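# Move wooden block from bench onto the cart floor

## Task

Lift the wooden block from the bench and lay it flat on the cart's floor at the handle end, next to the profiles. The drop flap must stay open, and anything already in place must remain so. Finish with the block released, both hands empty and away from the cart, the robot upright and untilted, and no part of the robot in contact with anything.

## Robot and tools

ROBOT. A Rainbow Robotics RB-Y1 in a physics simulation: a base on two drive wheels plus two rear casters (it can drive forward/back and turn, never sideways), a torso whose lower leg folds, a chest with a head camera, and two seven-joint arms, each ending in a parallel gripper with a wrist camera whose case sticks out sideways and can collide. The base is 0.58 m wide, extends 0.10 m ahead of the drive axle and 0.57 m behind it, and sweeps a 0.58 m radius when spinning in place. With the starting arm pose the robot is up to 0.73 m wide.

FRAMES. Base frame: origin on the floor midway between the drive wheels, x forward, y left, z up, metres. The printed chest, left_hand and right_hand are in this frame. A hand point sits between the finger pads, 0.03 m back from the tips; the fingers point along the hand's -z and close along its x. base_odometry is in the frame the base had at scene start, counts only wheel rotation (slip looks like travel, bumps can hide turns); heading in rad, positive left.

move. Runs one action and returns state plus requested images. Allowed combinations: base and/or joints (optionally min_time_s, contact_limits); target alone or with min_time_s; contact_limits alone. No action = just a status report.
- base: a single object {"x_m_s", "turn_rad_s", "for_s"}: forward speed in m/s (negative reverses), left-turn rate in rad/s (negative turns right), held for for_s seconds then stopped. It is a velocity command, not a destination; missing velocities are 0. Magnitudes: x_m_s 0.005 to 1.5 or 0, turn_rad_s 0.02 to 1.509 or 0, for_s 0.1 to 5. Acceleration 0.4 m/s^2 (turns 0.5 rad/s^2); travel is roughly speed times for_s. The base does not halt on contact.
- joints: an object of absolute targets keyed by joint name, radians except grippers. Torso: torso_squat_rad 0..1.2 (larger lowers the level chest), torso_shift_rad -0.3..0.6 (hips forward when positive), torso_pitch_rad -0.2..1.4 (forward bow), torso_yaw_rad -1.5..1.5 (left positive; raise both arms sideways 0.2 rad first). Combined torso limits: squat+shift <= 1.52; squat-shift+pitch <= 1.57; shift+0.5 pitch-0.4 squat <= 0.7; shift+0.3 pitch-0.5 squat <= 0.39. Each arm: shoulder_pitch ±2.356 (negative swings forward/up), shoulder_roll left 0..3.141 / right -3.141..0 (outward lift), shoulder_yaw ±2.094, elbow -2.617..0.01 (negative bends), forearm_roll ±3.141, wrist_pitch -1.57..1.919, hand_roll ±2.705, gripper_m 0..0.1 m opening. Head: head_pan_rad ±0.523 (left positive), head_tilt_rad -0.35..1.57 (down positive).
- target: one hand's absolute pose in the base frame: side "left" or "right", x, y, z in metres (-3..3), quat_wxyz four numbers in the format the hand lines print. It is solved once into arm angles, so the hand follows an arc; split long moves into short steps.
- min_time_s 0.1..8: lower bound on each arm/head/torso motion's duration.
- contact_limits: gripper current caps in mA (200..672.5), keyed left_gripper_m/right_gripper_m; persists; default 672.5; lower means softer grip.
- cameras: list of head_camera, left_wrist_camera, right_wrist_camera or all. blocking false returns early while motion continues.

wait(seconds 0..10, cameras) lets time pass; returns early once moves settle. stop brakes all running motions. zoom_image(camera, region [x0,y0,x1,y1] pixels, at most 504 per side) magnifies the latest image. read_manual gives licence text only. finished_scene(scene) ends the scene; call nothing after it.

RESULTS. "move" reads done or the worst status. Hand status: reached (within 10 mm and 2 degrees), short (with the miss), refused (with a reason; later calls in that reply are skipped). Joint/base words: moving, done, off_target, stopped, time_out, contact_stop (torso only), limit_stop_at_<name> (self-collision guard or built-in limit), not_followed (arm check withheld the command), torque_fault, limit_stop_at_motor_heat. An uncommanded stop also skips later calls in the reply. on_its_own lists things the robot did unasked. lidar_m: 12 distances, 30 degree sectors, first straight ahead, counter-clockwise (4th left, 7th behind, 10th right), seen only at 0.23 m height, "-" for nothing. motor_effort: wheel load in percent (peak in brackets); at rest above about 30 suggests pushing on something. wheel_motors_off 1 means the wheels were cut for 2 s after stalling. Joint torques, external torques, wrist force/torque (uncalibrated, offset up to 16 N) and motor temperatures are also printed.

GRIPPING. To hold the block, command an opening at least 0.005 m narrower than its width; off_target or done is then normal.

AVOID. Tipping: fast bending or rising with arms stretched out, loads far ahead of the wheels, abrupt stops while driving, driving into furniture, or the body snagging a tabletop edge. Arms striking or squeezing each other (including fingers and camera cases). Contact torques near the load limits (elbows 33.8 N m, wrist joints 23.5, shoulders 65.8), which freeze the robot 10 s. Motors overheating from long stretched holds. Dropping or flinging the block, releasing it while moving, slamming into fixed objects. At the end, open the gripper, lift away, and leave nothing touching.

Each tool is called after "Call:" as name(argument=value, ...), one argument or row to a line, values as JSON.

## Session

Call:
move(
  joints={"head_tilt_rad":0.7,"head_pan_rad":0.45},
  cameras=["head_camera"],
)

Call:
move(
  joints={"head_tilt_rad":0.85,"head_pan_rad":-0.2},
  cameras=["head_camera"],
)

Scene clock: 0.97 s.
Joint torques (N m): left_arm=[-1.65 -0.76 0.52 -0.61 -0.05 -0.69 -0.06] | right_arm=[-3.78 -0.54 -0.92 -1.4 -0.14 -0.55 0.1]
External joint torques (N m): left_arm=[-0.26 -0.91 0.5 -0.06 -0.06 -0.26 -0.05] | right_arm=[-0.18 0.58 -0.88 0.23 -0.2 0.05 0.09]
Motor temperatures (°C): left_arm=[30 28 31 35 34 32 37] | right_arm=[34 30 32 30 35 36 34]
Wrist force (N): left_arm=[0.1 1.5 -7.6] | right_arm=[-2.4 0.8 -4.6]
Wrist torque (N m): left_arm=[-0.34 0.16 0.07] | right_arm=[-0.05 -0.08 -0.11]
Wrist force, peak (N): left_arm=[0.1 1.6 -7.9] | right_arm=[-2.9 0.8 -5.4]
move: done
base_odometry: x=+0.000 y=+0.000 heading=+0.000
lidar_m: 0.74 1.02 1.57 4.56 1.53 1.08 1.02 1.08 1.44 3.61 1.10 0.78
base_status: not commanded
joint_positions: torso_squat_rad=+0.350 torso_shift_rad=+0.000 torso_pitch_rad=+0.000 torso_yaw_rad=+0.000 left_shoulder_pitch_rad=+0.037 left_shoulder_roll_rad=+0.004 left_shoulder_yaw_rad=-0.043 left_elbow_rad=-0.196 left_forearm_roll_rad=-0.014 left_wrist_pitch_rad=+0.002 left_hand_roll_rad=+0.027 left_gripper_m=+0.099 right_shoulder_pitch_rad=-0.040 right_shoulder_roll_rad=-0.021 right_shoulder_yaw_rad=-0.018 right_elbow_rad=-0.235 right_forearm_roll_rad=+0.049 right_wrist_pitch_rad=-0.014 right_hand_roll_rad=+0.035 right_gripper_m=+0.099 head_pan_rad=+0.450 head_tilt_rad=+0.700
joint_status: all done
wheel_motors_off: 0
motor_effort: left_wheel=-1(1) right_wheel=+1(2)
chest: x=-0.2280 y=+0.0001 z=+1.2475 quat_wxyz=(+1.000, +0.000, +0.000, +0.000) (m; base frame)
left_hand: x=-0.1598 y=+0.2200 z=+0.5653 quat_wxyz=(+0.997, +0.000, -0.079, -0.009) (m; base frame)
right_hand: x=-0.0823 y=-0.2360 z=+0.5770 quat_wxyz=(+0.989, -0.016, -0.142, +0.041) (m; base frame)
pictures: head_camera
camera_calibration:
head_camera: T_world_to_cam=[[0.43355, -0.900579, -0.0314756, 0.134033], [-0.551191, -0.237394, -0.799895, 1.09601], [0.712897, 0.364144, -0.599313, 0.959443], [0, 0, 0, 1]] pos_world=[-0.137982, 0.0315185, 1.45592]

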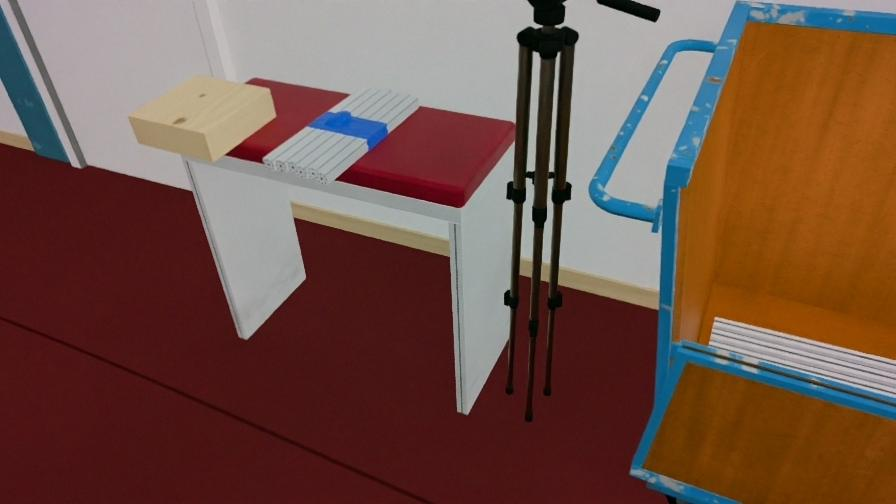

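Scene clock: 2.07 s.
Joint torques (N m): left_arm=[-1.74 -0.68 0.69 -0.42 -0.08 -0.65 0.01] | right_arm=[-3.16 -0.55 -0.46 -1.41 -0.04 -0.61 -0.01]
External joint torques (N m): left_arm=[-0.36 -0.83 0.68 0.13 -0.08 -0.23 0.01] | right_arm=[0.44 0.57 -0.42 0.22 -0.1 -0.02 -0.02]
Wrist force (N): left_arm=[0.5 1.6 -7.6] | right_arm=[-2.6 1.0 -4.8]
Wrist torque (N m): left_arm=[-0.32 0.18 0.10] | right_arm=[-0.10 -0.10 -0.09]
Wrist force, peak (N): left_arm=[-0.7 1.3 -8.3] | right_arm=[-2.9 1.1 -5.3]
move: done
base_odometry: x=+0.000 y=+0.000 heading=+0.000
lidar_m: 0.74 1.04 1.56 4.56 1.51 1.08 1.03 1.08 1.45 3.61 1.10 0.78
base_status: not commanded
joint_positions: torso_squat_rad=+0.350 torso_shift_rad=+0.000 torso_pitch_rad=+0.000 torso_yaw_rad=+0.000 left_shoulder_pitch_rad=+0.037 left_shoulder_roll_rad=+0.004 left_shoulder_yaw_rad=-0.043 left_elbow_rad=-0.196 left_forearm_roll_rad=-0.014 left_wrist_pitch_rad=+0.002 left_hand_roll_rad=+0.027 left_gripper_m=+0.099 right_shoulder_pitch_rad=-0.040 right_shoulder_roll_rad=-0.021 right_shoulder_yaw_rad=-0.018 right_elbow_rad=-0.235 right_forearm_roll_rad=+0.049 right_wrist_pitch_rad=-0.014 right_hand_roll_rad=+0.035 right_gripper_m=+0.099 head_pan_rad=-0.200 head_tilt_rad=+0.850
joint_status: all done
wheel_motors_off: 0
motor_effort: left_wheel=+0(1) right_wheel=+1(2)
chest: x=-0.2280 y=+0.0001 z=+1.2475 quat_wxyz=(+1.000, +0.000, +0.000, +0.000) (m; base frame)
left_hand: x=-0.1598 y=+0.2200 z=+0.5653 quat_wxyz=(+0.997, +0.000, -0.079, -0.009) (m; base frame)
right_hand: x=-0.0823 y=-0.2360 z=+0.5770 quat_wxyz=(+0.989, -0.016, -0.142, +0.041) (m; base frame)
pictures: head_camera
camera_calibration:
head_camera: T_world_to_cam=[[-0.204408, -0.978398, -0.0308985, 0.00175826], [-0.692913, 0.166916, -0.701435, 0.924272], [0.69144, -0.121969, -0.712064, 1.11834], [0, 0, 0, 1]] pos_world=[-0.132464, -0.0161528, 1.4447]

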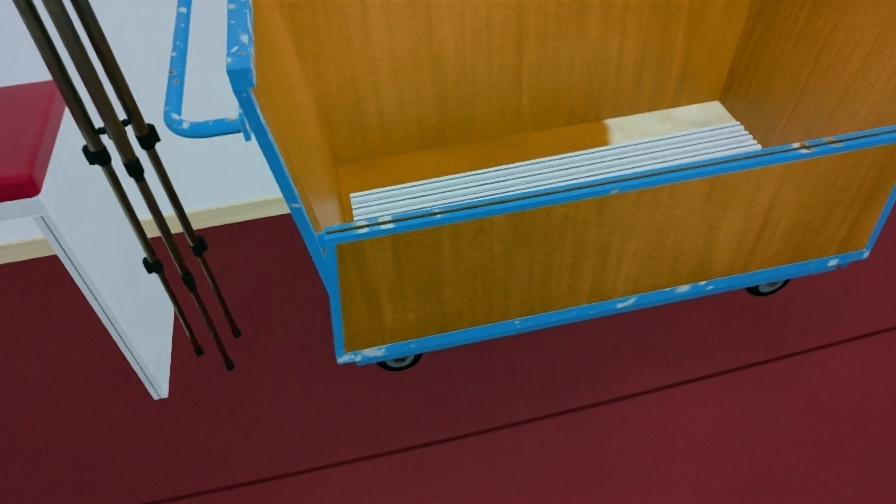

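Call:
move(
  base={"turn_rad_s":1.0,"for_s":1.571},
  joints={"torso_squat_rad":1.0,"head_tilt_rad":0.7,"head_pan_rad":0,"right_shoulder_roll_rad":-0.35,"right_elbow_rad":-1.6,"left_shoulder_roll_rad":0.3,"left_elbow_rad":-1.8},
  min_time_s=2,
)

Call:
move(
  base={"x_m_s":0.5,"for_s":2.54},
  joints={"right_shoulder_pitch_rad":0.192,"right_shoulder_roll_rad":0,"right_shoulder_yaw_rad":0.616,"right_elbow_rad":-1.838,"right_forearm_roll_rad":1.463,"right_wrist_pitch_rad":0.54,"right_hand_roll_rad":-1.333},
  min_time_s=2,
)

Call:
move(
  base={"turn_rad_s":-1.0,"for_s":1.571},
  cameras=["head_camera"],
)

Call:
move(
  base={"x_m_s":0.2,"for_s":1.0},
  cameras=["head_camera","right_wrist_camera"],
)

Scene clock: 11.87 s.
Joint torques (N m): left_arm=[-10.48 3.5 4.44 -10.35 0.01 -2.13 -0.01] | right_arm=[-12.15 -8.18 -4.16 -10.73 0.05 -1.78 0]
External joint torques (N m): left_arm=[0.47 -1.13 0.8 -0.03 -0.04 -0.28 0.04] | right_arm=[-0.4 -0.98 -0.13 -1.07 -0.14 -0.02 -0.04]
Wrist force (N): left_arm=[-5.1 -0.6 -0.4] | right_arm=[-6.7 3.6 1.7]
Wrist torque (N m): left_arm=[-0.14 -0.13 0.15] | right_arm=[-0.33 -0.35 -0.12]
Wrist force, peak (N): left_arm=[-0.5 1.1 -8.3] | right_arm=[-7.0 3.7 1.9]
move: done
base_odometry: x=+0.000 y=+0.000 heading=+1.227
lidar_m: 1.57 2.56 1.29 1.04 1.02 1.13 1.76 3.85 1.00 0.76 0.74 1.06
base_status: done (sent for 1.57 of 1.57 s)
joint_positions: torso_squat_rad=+1.000 torso_shift_rad=+0.000 torso_pitch_rad=+0.000 torso_yaw_rad=+0.000 left_shoulder_pitch_rad=+0.037 left_shoulder_roll_rad=+0.300 left_shoulder_yaw_rad=-0.043 left_elbow_rad=-1.800 left_forearm_roll_rad=-0.014 left_wrist_pitch_rad=+0.002 left_hand_roll_rad=+0.027 left_gripper_m=+0.099 right_shoulder_pitch_rad=-0.040 right_shoulder_roll_rad=-0.350 right_shoulder_yaw_rad=-0.018 right_elbow_rad=-1.600 right_forearm_roll_rad=+0.049 right_wrist_pitch_rad=-0.014 right_hand_roll_rad=+0.035 right_gripper_m=+0.099 head_pan_rad=+0.000 head_tilt_rad=+0.700
joint_status: all done
wheel_motors_off: 0
motor_effort: left_wheel=+4(32) right_wheel=+19(51)
chest: x=-0.2281 y=+0.0000 z=+0.9681 quat_wxyz=(+1.000, +0.000, +0.000, +0.000) (m; base frame)
left_hand: x=+0.2759 y=+0.2632 z=+0.8367 quat_wxyz=(+0.633, +0.074, -0.761, -0.123) (m; base frame)
right_hand: x=+0.3012 y=-0.3209 z=+0.7989 quat_wxyz=(+0.660, -0.155, -0.720, +0.150) (m; base frame)
pictures: none

Scene clock: 15.80 s.
Joint torques (N m): left_arm=[-10.01 3.56 4.52 -10.24 -0.08 -2.15 0.01] | right_arm=[-6 7.66 1.19 -11.08 0.93 -0.29 0.02]
External joint torques (N m): left_arm=[0.94 -1.06 0.88 0.08 -0.13 -0.3 0.05] | right_arm=[0.73 2.22 0.24 -1.12 -0.08 0.16 -0.03]
Wrist force (N): left_arm=[-5.3 -0.1 -1.0] | right_arm=[-7.2 0.3 0.9]
Wrist torque (N m): left_arm=[-0.17 -0.11 0.16] | right_arm=[-0.10 -0.42 -0.04]
Wrist force, peak (N): left_arm=[-5.9 -0.5 -1.8] | right_arm=[-7.6 2.4 1.0]
move: done
base_odometry: x=+0.427 y=+1.193 heading=+1.228
lidar_m: 1.79 3.69 1.86 1.49 1.48 1.63 2.56 1.14 0.79 1.08 0.47 1.15
base_status: done (sent for 2.53 of 2.53 s)
joint_positions: torso_squat_rad=+1.000 torso_shift_rad=+0.000 torso_pitch_rad=+0.000 torso_yaw_rad=+0.000 left_shoulder_pitch_rad=+0.037 left_shoulder_roll_rad=+0.300 left_shoulder_yaw_rad=-0.043 left_elbow_rad=-1.800 left_forearm_roll_rad=-0.014 left_wrist_pitch_rad=+0.002 left_hand_roll_rad=+0.027 left_gripper_m=+0.099 right_shoulder_pitch_rad=+0.192 right_shoulder_roll_rad=+0.000 right_shoulder_yaw_rad=+0.616 right_elbow_rad=-1.838 right_forearm_roll_rad=+1.463 right_wrist_pitch_rad=+0.540 right_hand_roll_rad=-1.333 right_gripper_m=+0.099 head_pan_rad=+0.000 head_tilt_rad=+0.700
joint_status: all done
wheel_motors_off: 0
motor_effort: left_wheel=+19(48) right_wheel=-18(55)
chest: x=-0.2280 y=+0.0001 z=+0.9681 quat_wxyz=(+1.000, +0.000, +0.000, +0.000) (m; base frame)
left_hand: x=+0.2760 y=+0.2632 z=+0.8366 quat_wxyz=(+0.633, +0.074, -0.761, -0.123) (m; base frame)
right_hand: x=+0.2000 y=-0.0680 z=+0.7694 quat_wxyz=(+0.709, +0.001, -0.705, +0.002) (m; base frame)
pictures: none

Scene clock: 19.30 s.
Joint torques (N m): left_arm=[-10.38 3.54 4.43 -10.21 -0.05 -2.15 -0.12] | right_arm=[-6.19 7.39 1.28 -11.11 0.95 -0.39 0.04]
External joint torques (N m): left_arm=[0.57 -1.09 0.8 0.12 -0.1 -0.3 -0.08] | right_arm=[0.54 1.95 0.33 -1.15 -0.05 0.06 -0.01]
Wrist force (N): left_arm=[-5.1 -0.3 -0.8] | right_arm=[-7.4 0.7 1.2]
Wrist torque (N m): left_arm=[-0.21 -0.07 0.17] | right_arm=[-0.14 -0.42 -0.06]
Wrist force, peak (N): left_arm=[-6.3 -0.1 -0.8] | right_arm=[-8.1 1.1 0.8]
move: done
base_odometry: x=+0.426 y=+1.193 heading=+0.002
lidar_m: 0.46 0.46 1.47 3.80 2.15 1.57 1.47 1.54 2.06 1.35 0.78 0.84
base_status: done (sent for 1.57 of 1.57 s)
joint_positions: torso_squat_rad=+1.000 torso_shift_rad=+0.000 torso_pitch_rad=+0.000 torso_yaw_rad=+0.000 left_shoulder_pitch_rad=+0.037 left_shoulder_roll_rad=+0.300 left_shoulder_yaw_rad=-0.043 left_elbow_rad=-1.800 left_forearm_roll_rad=-0.014 left_wrist_pitch_rad=+0.002 left_hand_roll_rad=+0.027 left_gripper_m=+0.099 right_shoulder_pitch_rad=+0.192 right_shoulder_roll_rad=+0.000 right_shoulder_yaw_rad=+0.616 right_elbow_rad=-1.838 right_forearm_roll_rad=+1.463 right_wrist_pitch_rad=+0.540 right_hand_roll_rad=-1.333 right_gripper_m=+0.099 head_pan_rad=+0.000 head_tilt_rad=+0.700
joint_status: not commanded
wheel_motors_off: 0
motor_effort: left_wheel=+20(49) right_wheel=+2(46)
chest: x=-0.2280 y=+0.0001 z=+0.9681 quat_wxyz=(+1.000, +0.000, +0.000, +0.000) (m; base frame)
left_hand: x=+0.2760 y=+0.2633 z=+0.8366 quat_wxyz=(+0.633, +0.074, -0.761, -0.123) (m; base frame)
right_hand: x=+0.1999 y=-0.0680 z=+0.7694 quat_wxyz=(+0.709, +0.001, -0.705, +0.002) (m; base frame)
pictures: head_camera
camera_calibration:
head_camera: T_world_to_cam=[[-0.00130483, -0.999504, -0.0314619, 0.0355971], [-0.59956, 0.0259618, -0.799908, 0.862616], [0.800329, 0.0178195, -0.599297, 0.810095], [0, 0, 0, 1]] pos_world=[-0.131105, -0.00125112, 1.17662]

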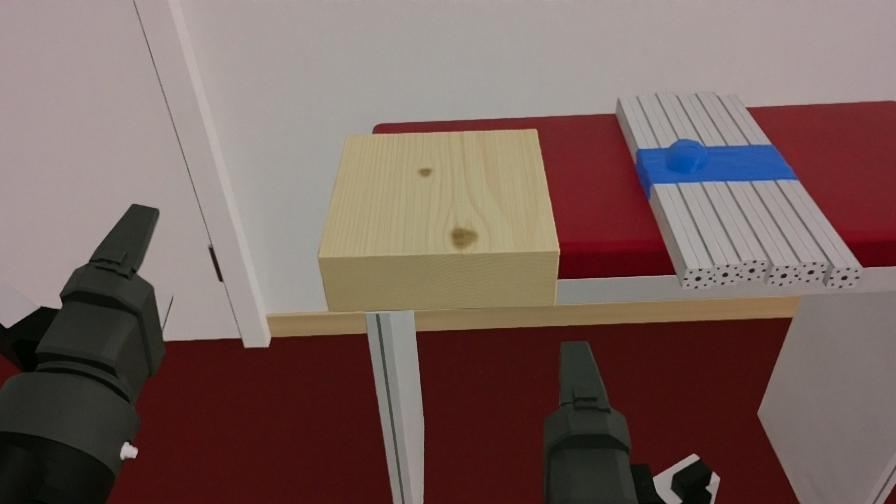

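Scene clock: 21.13 s.
Joint torques (N m): left_arm=[-10.27 3.62 4.28 -10.11 -0.09 -2.06 -0.1] | right_arm=[-6.56 7.32 1.21 -11.06 1 -0.34 -0.08]
External joint torques (N m): left_arm=[0.68 -1 0.64 0.21 -0.14 -0.21 -0.05] | right_arm=[0.17 1.87 0.25 -1.1 0 0.11 -0.13]
Wrist force (N): left_arm=[-5.6 -0.5 -1.0] | right_arm=[-7.1 1.1 0.8]
Wrist torque (N m): left_arm=[-0.12 -0.17 0.13] | right_arm=[-0.19 -0.38 -0.04]
Wrist force, peak (N): left_arm=[-5.9 -0.3 -1.5] | right_arm=[-7.8 1.1 1.4]
move: done
base_odometry: x=+0.626 y=+1.193 heading=+0.001
lidar_m: 0.43 0.27 1.19 3.07 2.47 1.75 1.68 1.76 2.34 1.15 0.65 0.84
base_status: done (sent for 1 of 1 s)
joint_positions: torso_squat_rad=+1.000 torso_shift_rad=+0.000 torso_pitch_rad=+0.000 torso_yaw_rad=+0.000 left_shoulder_pitch_rad=+0.037 left_shoulder_roll_rad=+0.300 left_shoulder_yaw_rad=-0.043 left_elbow_rad=-1.800 left_forearm_roll_rad=-0.014 left_wrist_pitch_rad=+0.002 left_hand_roll_rad=+0.027 left_gripper_m=+0.099 right_shoulder_pitch_rad=+0.192 right_shoulder_roll_rad=+0.000 right_shoulder_yaw_rad=+0.616 right_elbow_rad=-1.838 right_forearm_roll_rad=+1.463 right_wrist_pitch_rad=+0.540 right_hand_roll_rad=-1.333 right_gripper_m=+0.099 head_pan_rad=+0.000 head_tilt_rad=+0.700
joint_status: not commanded
wheel_motors_off: 0
motor_effort: left_wheel=-9(51) right_wheel=+11(41)
chest: x=-0.2280 y=+0.0001 z=+0.9681 quat_wxyz=(+1.000, +0.000, +0.000, +0.000) (m; base frame)
left_hand: x=+0.2760 y=+0.2632 z=+0.8366 quat_wxyz=(+0.633, +0.074, -0.761, -0.123) (m; base frame)
right_hand: x=+0.1999 y=-0.0681 z=+0.7693 quat_wxyz=(+0.709, +0.001, -0.705, +0.002) (m; base frame)
pictures: head_camera, right_wrist_camera
camera_calibration:
head_camera: T_world_to_cam=[[-0.00130568, -0.999504, -0.031463, 0.0355983], [-0.59956, 0.0259632, -0.799908, 0.862616], [0.800329, 0.0178195, -0.599297, 0.810095], [0, 0, 0, 1]] pos_world=[-0.131105, -0.00125112, 1.17662]
right_wrist_camera: T_world_to_cam=[[0.0198918, -0.0302661, -0.999344, 0.76153], [-0.510143, 0.859328, -0.0361799, 0.215377], [0.85986, 0.510528, 0.00165357, -0.0662099], [0, 0, 0, 1]] pos_world=[0.151656, -0.128229, 0.768932]

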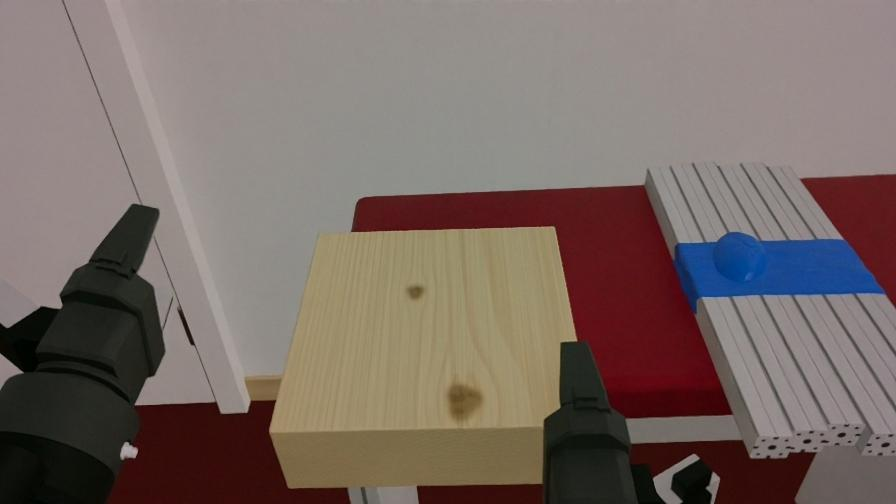

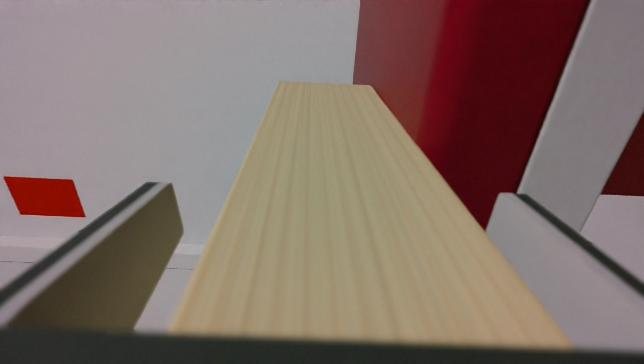

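Call:
move(
  base={"x_m_s":-0.2,"for_s":1.1},
)

Call:
move(
  target={"side":"right","x":0.28,"y":0.028,"z":0.768,"quat_wxyz":[0.7071,0,-0.7071,0]},
  min_time_s=1.5,
  cameras=["head_camera","right_wrist_camera"],
)

Scene clock: 26.17 s.
Joint torques (N m): left_arm=[-10.44 3.45 4.46 -10.14 -0.13 -2.01 0.01] | right_arm=[-7.28 7.42 0.76 -11.05 0.9 -0.35 0.07]
External joint torques (N m): left_arm=[0.51 -1.18 0.82 0.18 -0.18 -0.16 0.06] | right_arm=[-0.54 1.98 -0.19 -1.09 -0.11 0.09 0.02]
Wrist force (N): left_arm=[-4.8 0.0 -1.2] | right_arm=[-7.5 0.9 1.4]
Wrist torque (N m): left_arm=[-0.20 -0.13 0.18] | right_arm=[-0.16 -0.43 -0.05]
Wrist force, peak (N): left_arm=[-5.9 0.1 -1.3] | right_arm=[-8.0 1.2 1.1]
move: done
base_odometry: x=+0.406 y=+1.193 heading=-0.001
lidar_m: 0.48 0.50 1.48 3.85 2.16 1.54 1.45 1.52 2.04 1.42 0.80 0.85
base_status: done (sent for 1.1 of 1.1 s)
joint_positions: torso_squat_rad=+1.000 torso_shift_rad=+0.000 torso_pitch_rad=+0.000 torso_yaw_rad=+0.000 left_shoulder_pitch_rad=+0.037 left_shoulder_roll_rad=+0.300 left_shoulder_yaw_rad=-0.043 left_elbow_rad=-1.800 left_forearm_roll_rad=-0.014 left_wrist_pitch_rad=+0.002 left_hand_roll_rad=+0.027 left_gripper_m=+0.099 right_shoulder_pitch_rad=+0.192 right_shoulder_roll_rad=+0.000 right_shoulder_yaw_rad=+0.616 right_elbow_rad=-1.838 right_forearm_roll_rad=+1.463 right_wrist_pitch_rad=+0.540 right_hand_roll_rad=-1.333 right_gripper_m=+0.099 head_pan_rad=+0.000 head_tilt_rad=+0.700
joint_status: not commanded
wheel_motors_off: 0
motor_effort: left_wheel=-18(31) right_wheel=+11(44)
chest: x=-0.2280 y=+0.0001 z=+0.9681 quat_wxyz=(+1.000, +0.000, +0.000, +0.000) (m; base frame)
left_hand: x=+0.2760 y=+0.2632 z=+0.8367 quat_wxyz=(+0.633, +0.074, -0.761, -0.123) (m; base frame)
right_hand: x=+0.1999 y=-0.0681 z=+0.7694 quat_wxyz=(+0.709, +0.001, -0.705, +0.002) (m; base frame)
pictures: none

Scene clock: 28.00 s.
Joint torques (N m): left_arm=[-10.32 3.06 4.46 -10.06 -0.03 -2.17 -0.02] | right_arm=[-16.22 7.36 -2.43 -8.78 1.57 0.11 -0.15]
External joint torques (N m): left_arm=[0.63 -1.57 0.82 0.26 -0.08 -0.32 0.02] | right_arm=[-1.77 2.09 0.82 -0.2 -0.05 0.01 -0.2]
Wrist force (N): left_arm=[-5.6 -0.4 -1.1] | right_arm=[-7.1 0.7 1.4]
Wrist torque (N m): left_arm=[-0.13 -0.15 0.17] | right_arm=[-0.14 -0.41 -0.06]
Wrist force, peak (N): left_arm=[-6.0 -0.1 -0.4] | right_arm=[-8.0 0.8 0.6]
move: done
base_odometry: x=+0.406 y=+1.193 heading=-0.001
lidar_m: 0.48 0.49 1.49 3.83 2.14 1.54 1.46 1.53 2.03 1.42 0.79 0.84
base_status: not commanded
joint_positions: torso_squat_rad=+1.000 torso_shift_rad=+0.000 torso_pitch_rad=+0.000 torso_yaw_rad=+0.000 left_shoulder_pitch_rad=+0.037 left_shoulder_roll_rad=+0.300 left_shoulder_yaw_rad=-0.043 left_elbow_rad=-1.800 left_forearm_roll_rad=-0.014 left_wrist_pitch_rad=+0.002 left_hand_roll_rad=+0.027 left_gripper_m=+0.099 right_shoulder_pitch_rad=-0.481 right_shoulder_roll_rad=+0.000 right_shoulder_yaw_rad=+0.911 right_elbow_rad=-1.269 right_forearm_roll_rad=+1.221 right_wrist_pitch_rad=+1.012 right_hand_roll_rad=-1.618 right_gripper_m=+0.099 head_pan_rad=+0.000 head_tilt_rad=+0.700
joint_status: all done
wheel_motors_off: 0
motor_effort: left_wheel=-18(19) right_wheel=+11(14)
chest: x=-0.2280 y=+0.0001 z=+0.9681 quat_wxyz=(+1.000, +0.000, +0.000, +0.000) (m; base frame)
left_hand: x=+0.2760 y=+0.2632 z=+0.8367 quat_wxyz=(+0.633, +0.074, -0.761, -0.123) (m; base frame)
right_hand: x=+0.2800 y=+0.0274 z=+0.7680 quat_wxyz=(+0.707, +0.000, -0.707, +0.001) (m; base frame)
right_hand_status: reached (checked arc, planned for 1.5 s): 1 mm and 0.1 deg off.
pictures: head_camera, right_wrist_camera
camera_calibration:
head_camera: T_world_to_cam=[[-0.00130067, -0.999504, -0.0314614, 0.0355969], [-0.599448, 0.0259614, -0.799993, 0.86267], [0.800413, 0.0178189, -0.599184, 0.810053], [0, 0, 0, 1]] pos_world=[-0.131205, -0.00125112, 1.17662]
right_wrist_camera: T_world_to_cam=[[0.026091, -0.029814, -0.999215, 0.759638], [-0.507459, 0.860796, -0.0389345, 0.175534], [0.861281, 0.508077, 0.00732961, -0.188576], [0, 0, 0, 1]] pos_world=[0.231674, -0.0326395, 0.767258]

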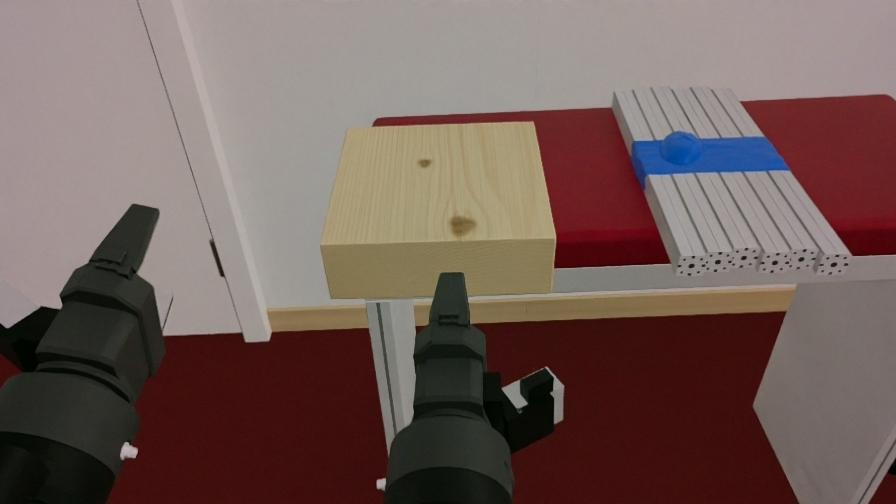

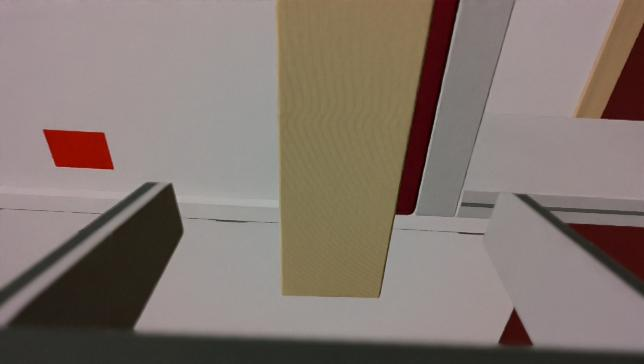

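Call:
move(
  target={"side":"right","x":0.32,"y":0.042,"z":0.763,"quat_wxyz":[0.7071,0,-0.7071,0]},
)

Call:
move(
  target={"side":"right","x":0.408,"y":0.042,"z":0.763,"quat_wxyz":[0.7071,0,-0.7071,0]},
  min_time_s=1.3,
  cameras=["head_camera","right_wrist_camera"],
)

Scene clock: 34.87 s.
Joint torques (N m): left_arm=[-10.42 3.76 4.45 -10.14 -0.03 -2.16 0.03] | right_arm=[-18.5 3.89 -3.72 -6.18 1.79 0.52 0.3]
External joint torques (N m): left_arm=[0.53 -0.86 0.81 0.18 -0.08 -0.31 0.08] | right_arm=[-0.94 1.54 1.05 -0.07 0.17 -0.03 0.25]
Wrist force (N): left_arm=[-5.0 -0.4 -1.1] | right_arm=[-7.4 0.5 1.4]
Wrist torque (N m): left_arm=[-0.16 -0.10 0.16] | right_arm=[-0.13 -0.46 -0.07]
Wrist force, peak (N): left_arm=[-6.0 -0.2 -0.9] | right_arm=[-8.1 0.0 1.5]
move: done
base_odometry: x=+0.406 y=+1.193 heading=-0.001
lidar_m: 0.49 0.49 1.51 3.84 2.16 1.54 1.46 1.52 2.03 1.41 0.78 0.85
base_status: not commanded
joint_positions: torso_squat_rad=+1.000 torso_shift_rad=+0.000 torso_pitch_rad=+0.000 torso_yaw_rad=+0.000 left_shoulder_pitch_rad=+0.037 left_shoulder_roll_rad=+0.300 left_shoulder_yaw_rad=-0.043 left_elbow_rad=-1.800 left_forearm_roll_rad=-0.014 left_wrist_pitch_rad=+0.002 left_hand_roll_rad=+0.027 left_gripper_m=+0.099 right_shoulder_pitch_rad=-0.788 right_shoulder_roll_rad=+0.000 right_shoulder_yaw_rad=+1.121 right_elbow_rad=-0.967 right_forearm_roll_rad=+0.978 right_wrist_pitch_rad=+1.100 right_hand_roll_rad=-1.857 right_gripper_m=+0.099 head_pan_rad=+0.000 head_tilt_rad=+0.700
joint_status: all done
wheel_motors_off: 0
motor_effort: left_wheel=-17(18) right_wheel=+10(13)
chest: x=-0.2280 y=+0.0001 z=+0.9681 quat_wxyz=(+1.000, +0.000, +0.000, +0.000) (m; base frame)
left_hand: x=+0.2760 y=+0.2632 z=+0.8367 quat_wxyz=(+0.633, +0.074, -0.761, -0.123) (m; base frame)
right_hand: x=+0.3201 y=+0.0413 z=+0.7631 quat_wxyz=(+0.707, +0.001, -0.707, +0.001) (m; base frame)
right_hand_status: reached (checked arc, planned for 0.6 s): 1 mm and 0.1 deg off.
pictures: none

Scene clock: 36.50 s.
Joint torques (N m): left_arm=[-10.23 3.47 4.19 -9.95 -0.06 -2.07 -0.13] | right_arm=[-23.53 -3.74 -2.81 1.4 0.75 1.26 0.08]
External joint torques (N m): left_arm=[0.72 -1.16 0.55 0.37 -0.11 -0.22 -0.09] | right_arm=[-1.58 0.09 1.18 0.61 -0.17 0.15 0.03]
Wrist force (N): left_arm=[-5.6 -0.4 -1.0] | right_arm=[-7.5 0.9 -0.1]
Wrist torque (N m): left_arm=[-0.19 -0.21 0.19] | right_arm=[-0.14 -0.44 -0.05]
Wrist force, peak (N): left_arm=[-5.8 -1.1 -0.8] | right_arm=[-4.3 6.0 16.2]
move: short
base_odometry: x=+0.406 y=+1.193 heading=-0.001
lidar_m: 0.48 0.49 1.49 3.84 2.14 1.52 1.45 1.52 2.03 1.42 0.78 0.85
base_status: not commanded
joint_positions: torso_squat_rad=+1.000 torso_shift_rad=+0.000 torso_pitch_rad=+0.000 torso_yaw_rad=+0.000 left_shoulder_pitch_rad=+0.037 left_shoulder_roll_rad=+0.300 left_shoulder_yaw_rad=-0.043 left_elbow_rad=-1.800 left_forearm_roll_rad=-0.014 left_wrist_pitch_rad=+0.002 left_hand_roll_rad=+0.027 left_gripper_m=+0.099 right_shoulder_pitch_rad=-1.199 right_shoulder_roll_rad=+0.000 right_shoulder_yaw_rad=+1.571 right_elbow_rad=-0.507 right_forearm_roll_rad=+0.450 right_wrist_pitch_rad=+0.696 right_hand_roll_rad=-2.207 right_gripper_m=+0.099 head_pan_rad=+0.000 head_tilt_rad=+0.700
joint_status: all done
wheel_motors_off: 0
motor_effort: left_wheel=-15(17) right_wheel=+13(16)
chest: x=-0.2280 y=+0.0001 z=+0.9681 quat_wxyz=(+1.000, +0.000, +0.000, +0.000) (m; base frame)
left_hand: x=+0.2760 y=+0.2632 z=+0.8367 quat_wxyz=(+0.633, +0.074, -0.761, -0.123) (m; base frame)
right_hand: x=+0.4070 y=+0.0415 z=+0.7634 quat_wxyz=(+0.754, +0.058, -0.651, +0.057) (m; base frame)
right_hand_status: short (checked arc, as near as the solve gets, planned for 1.3 s): 1 mm and 12.5 deg off. The place is met; only the turn is off.
pictures: head_camera, right_wrist_camera
camera_calibration:
head_camera: T_world_to_cam=[[-0.00130067, -0.999504, -0.0314614, 0.0355969], [-0.599448, 0.0259614, -0.799993, 0.86267], [0.800413, 0.0178189, -0.599184, 0.810053], [0, 0, 0, 1]] pos_world=[-0.131205, -0.00125112, 1.17662]
right_wrist_camera: T_world_to_cam=[[-0.114399, -0.0358392, -0.992788, 0.804743], [-0.639089, 0.76776, 0.0459266, 0.220316], [0.760578, 0.639734, -0.110736, -0.179346], [0, 0, 0, 1]] pos_world=[0.36927, -0.0255747, 0.768961]

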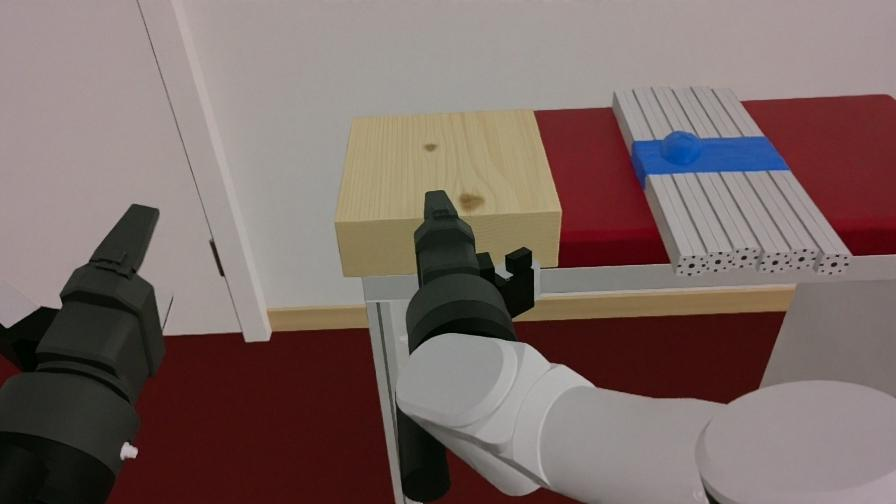

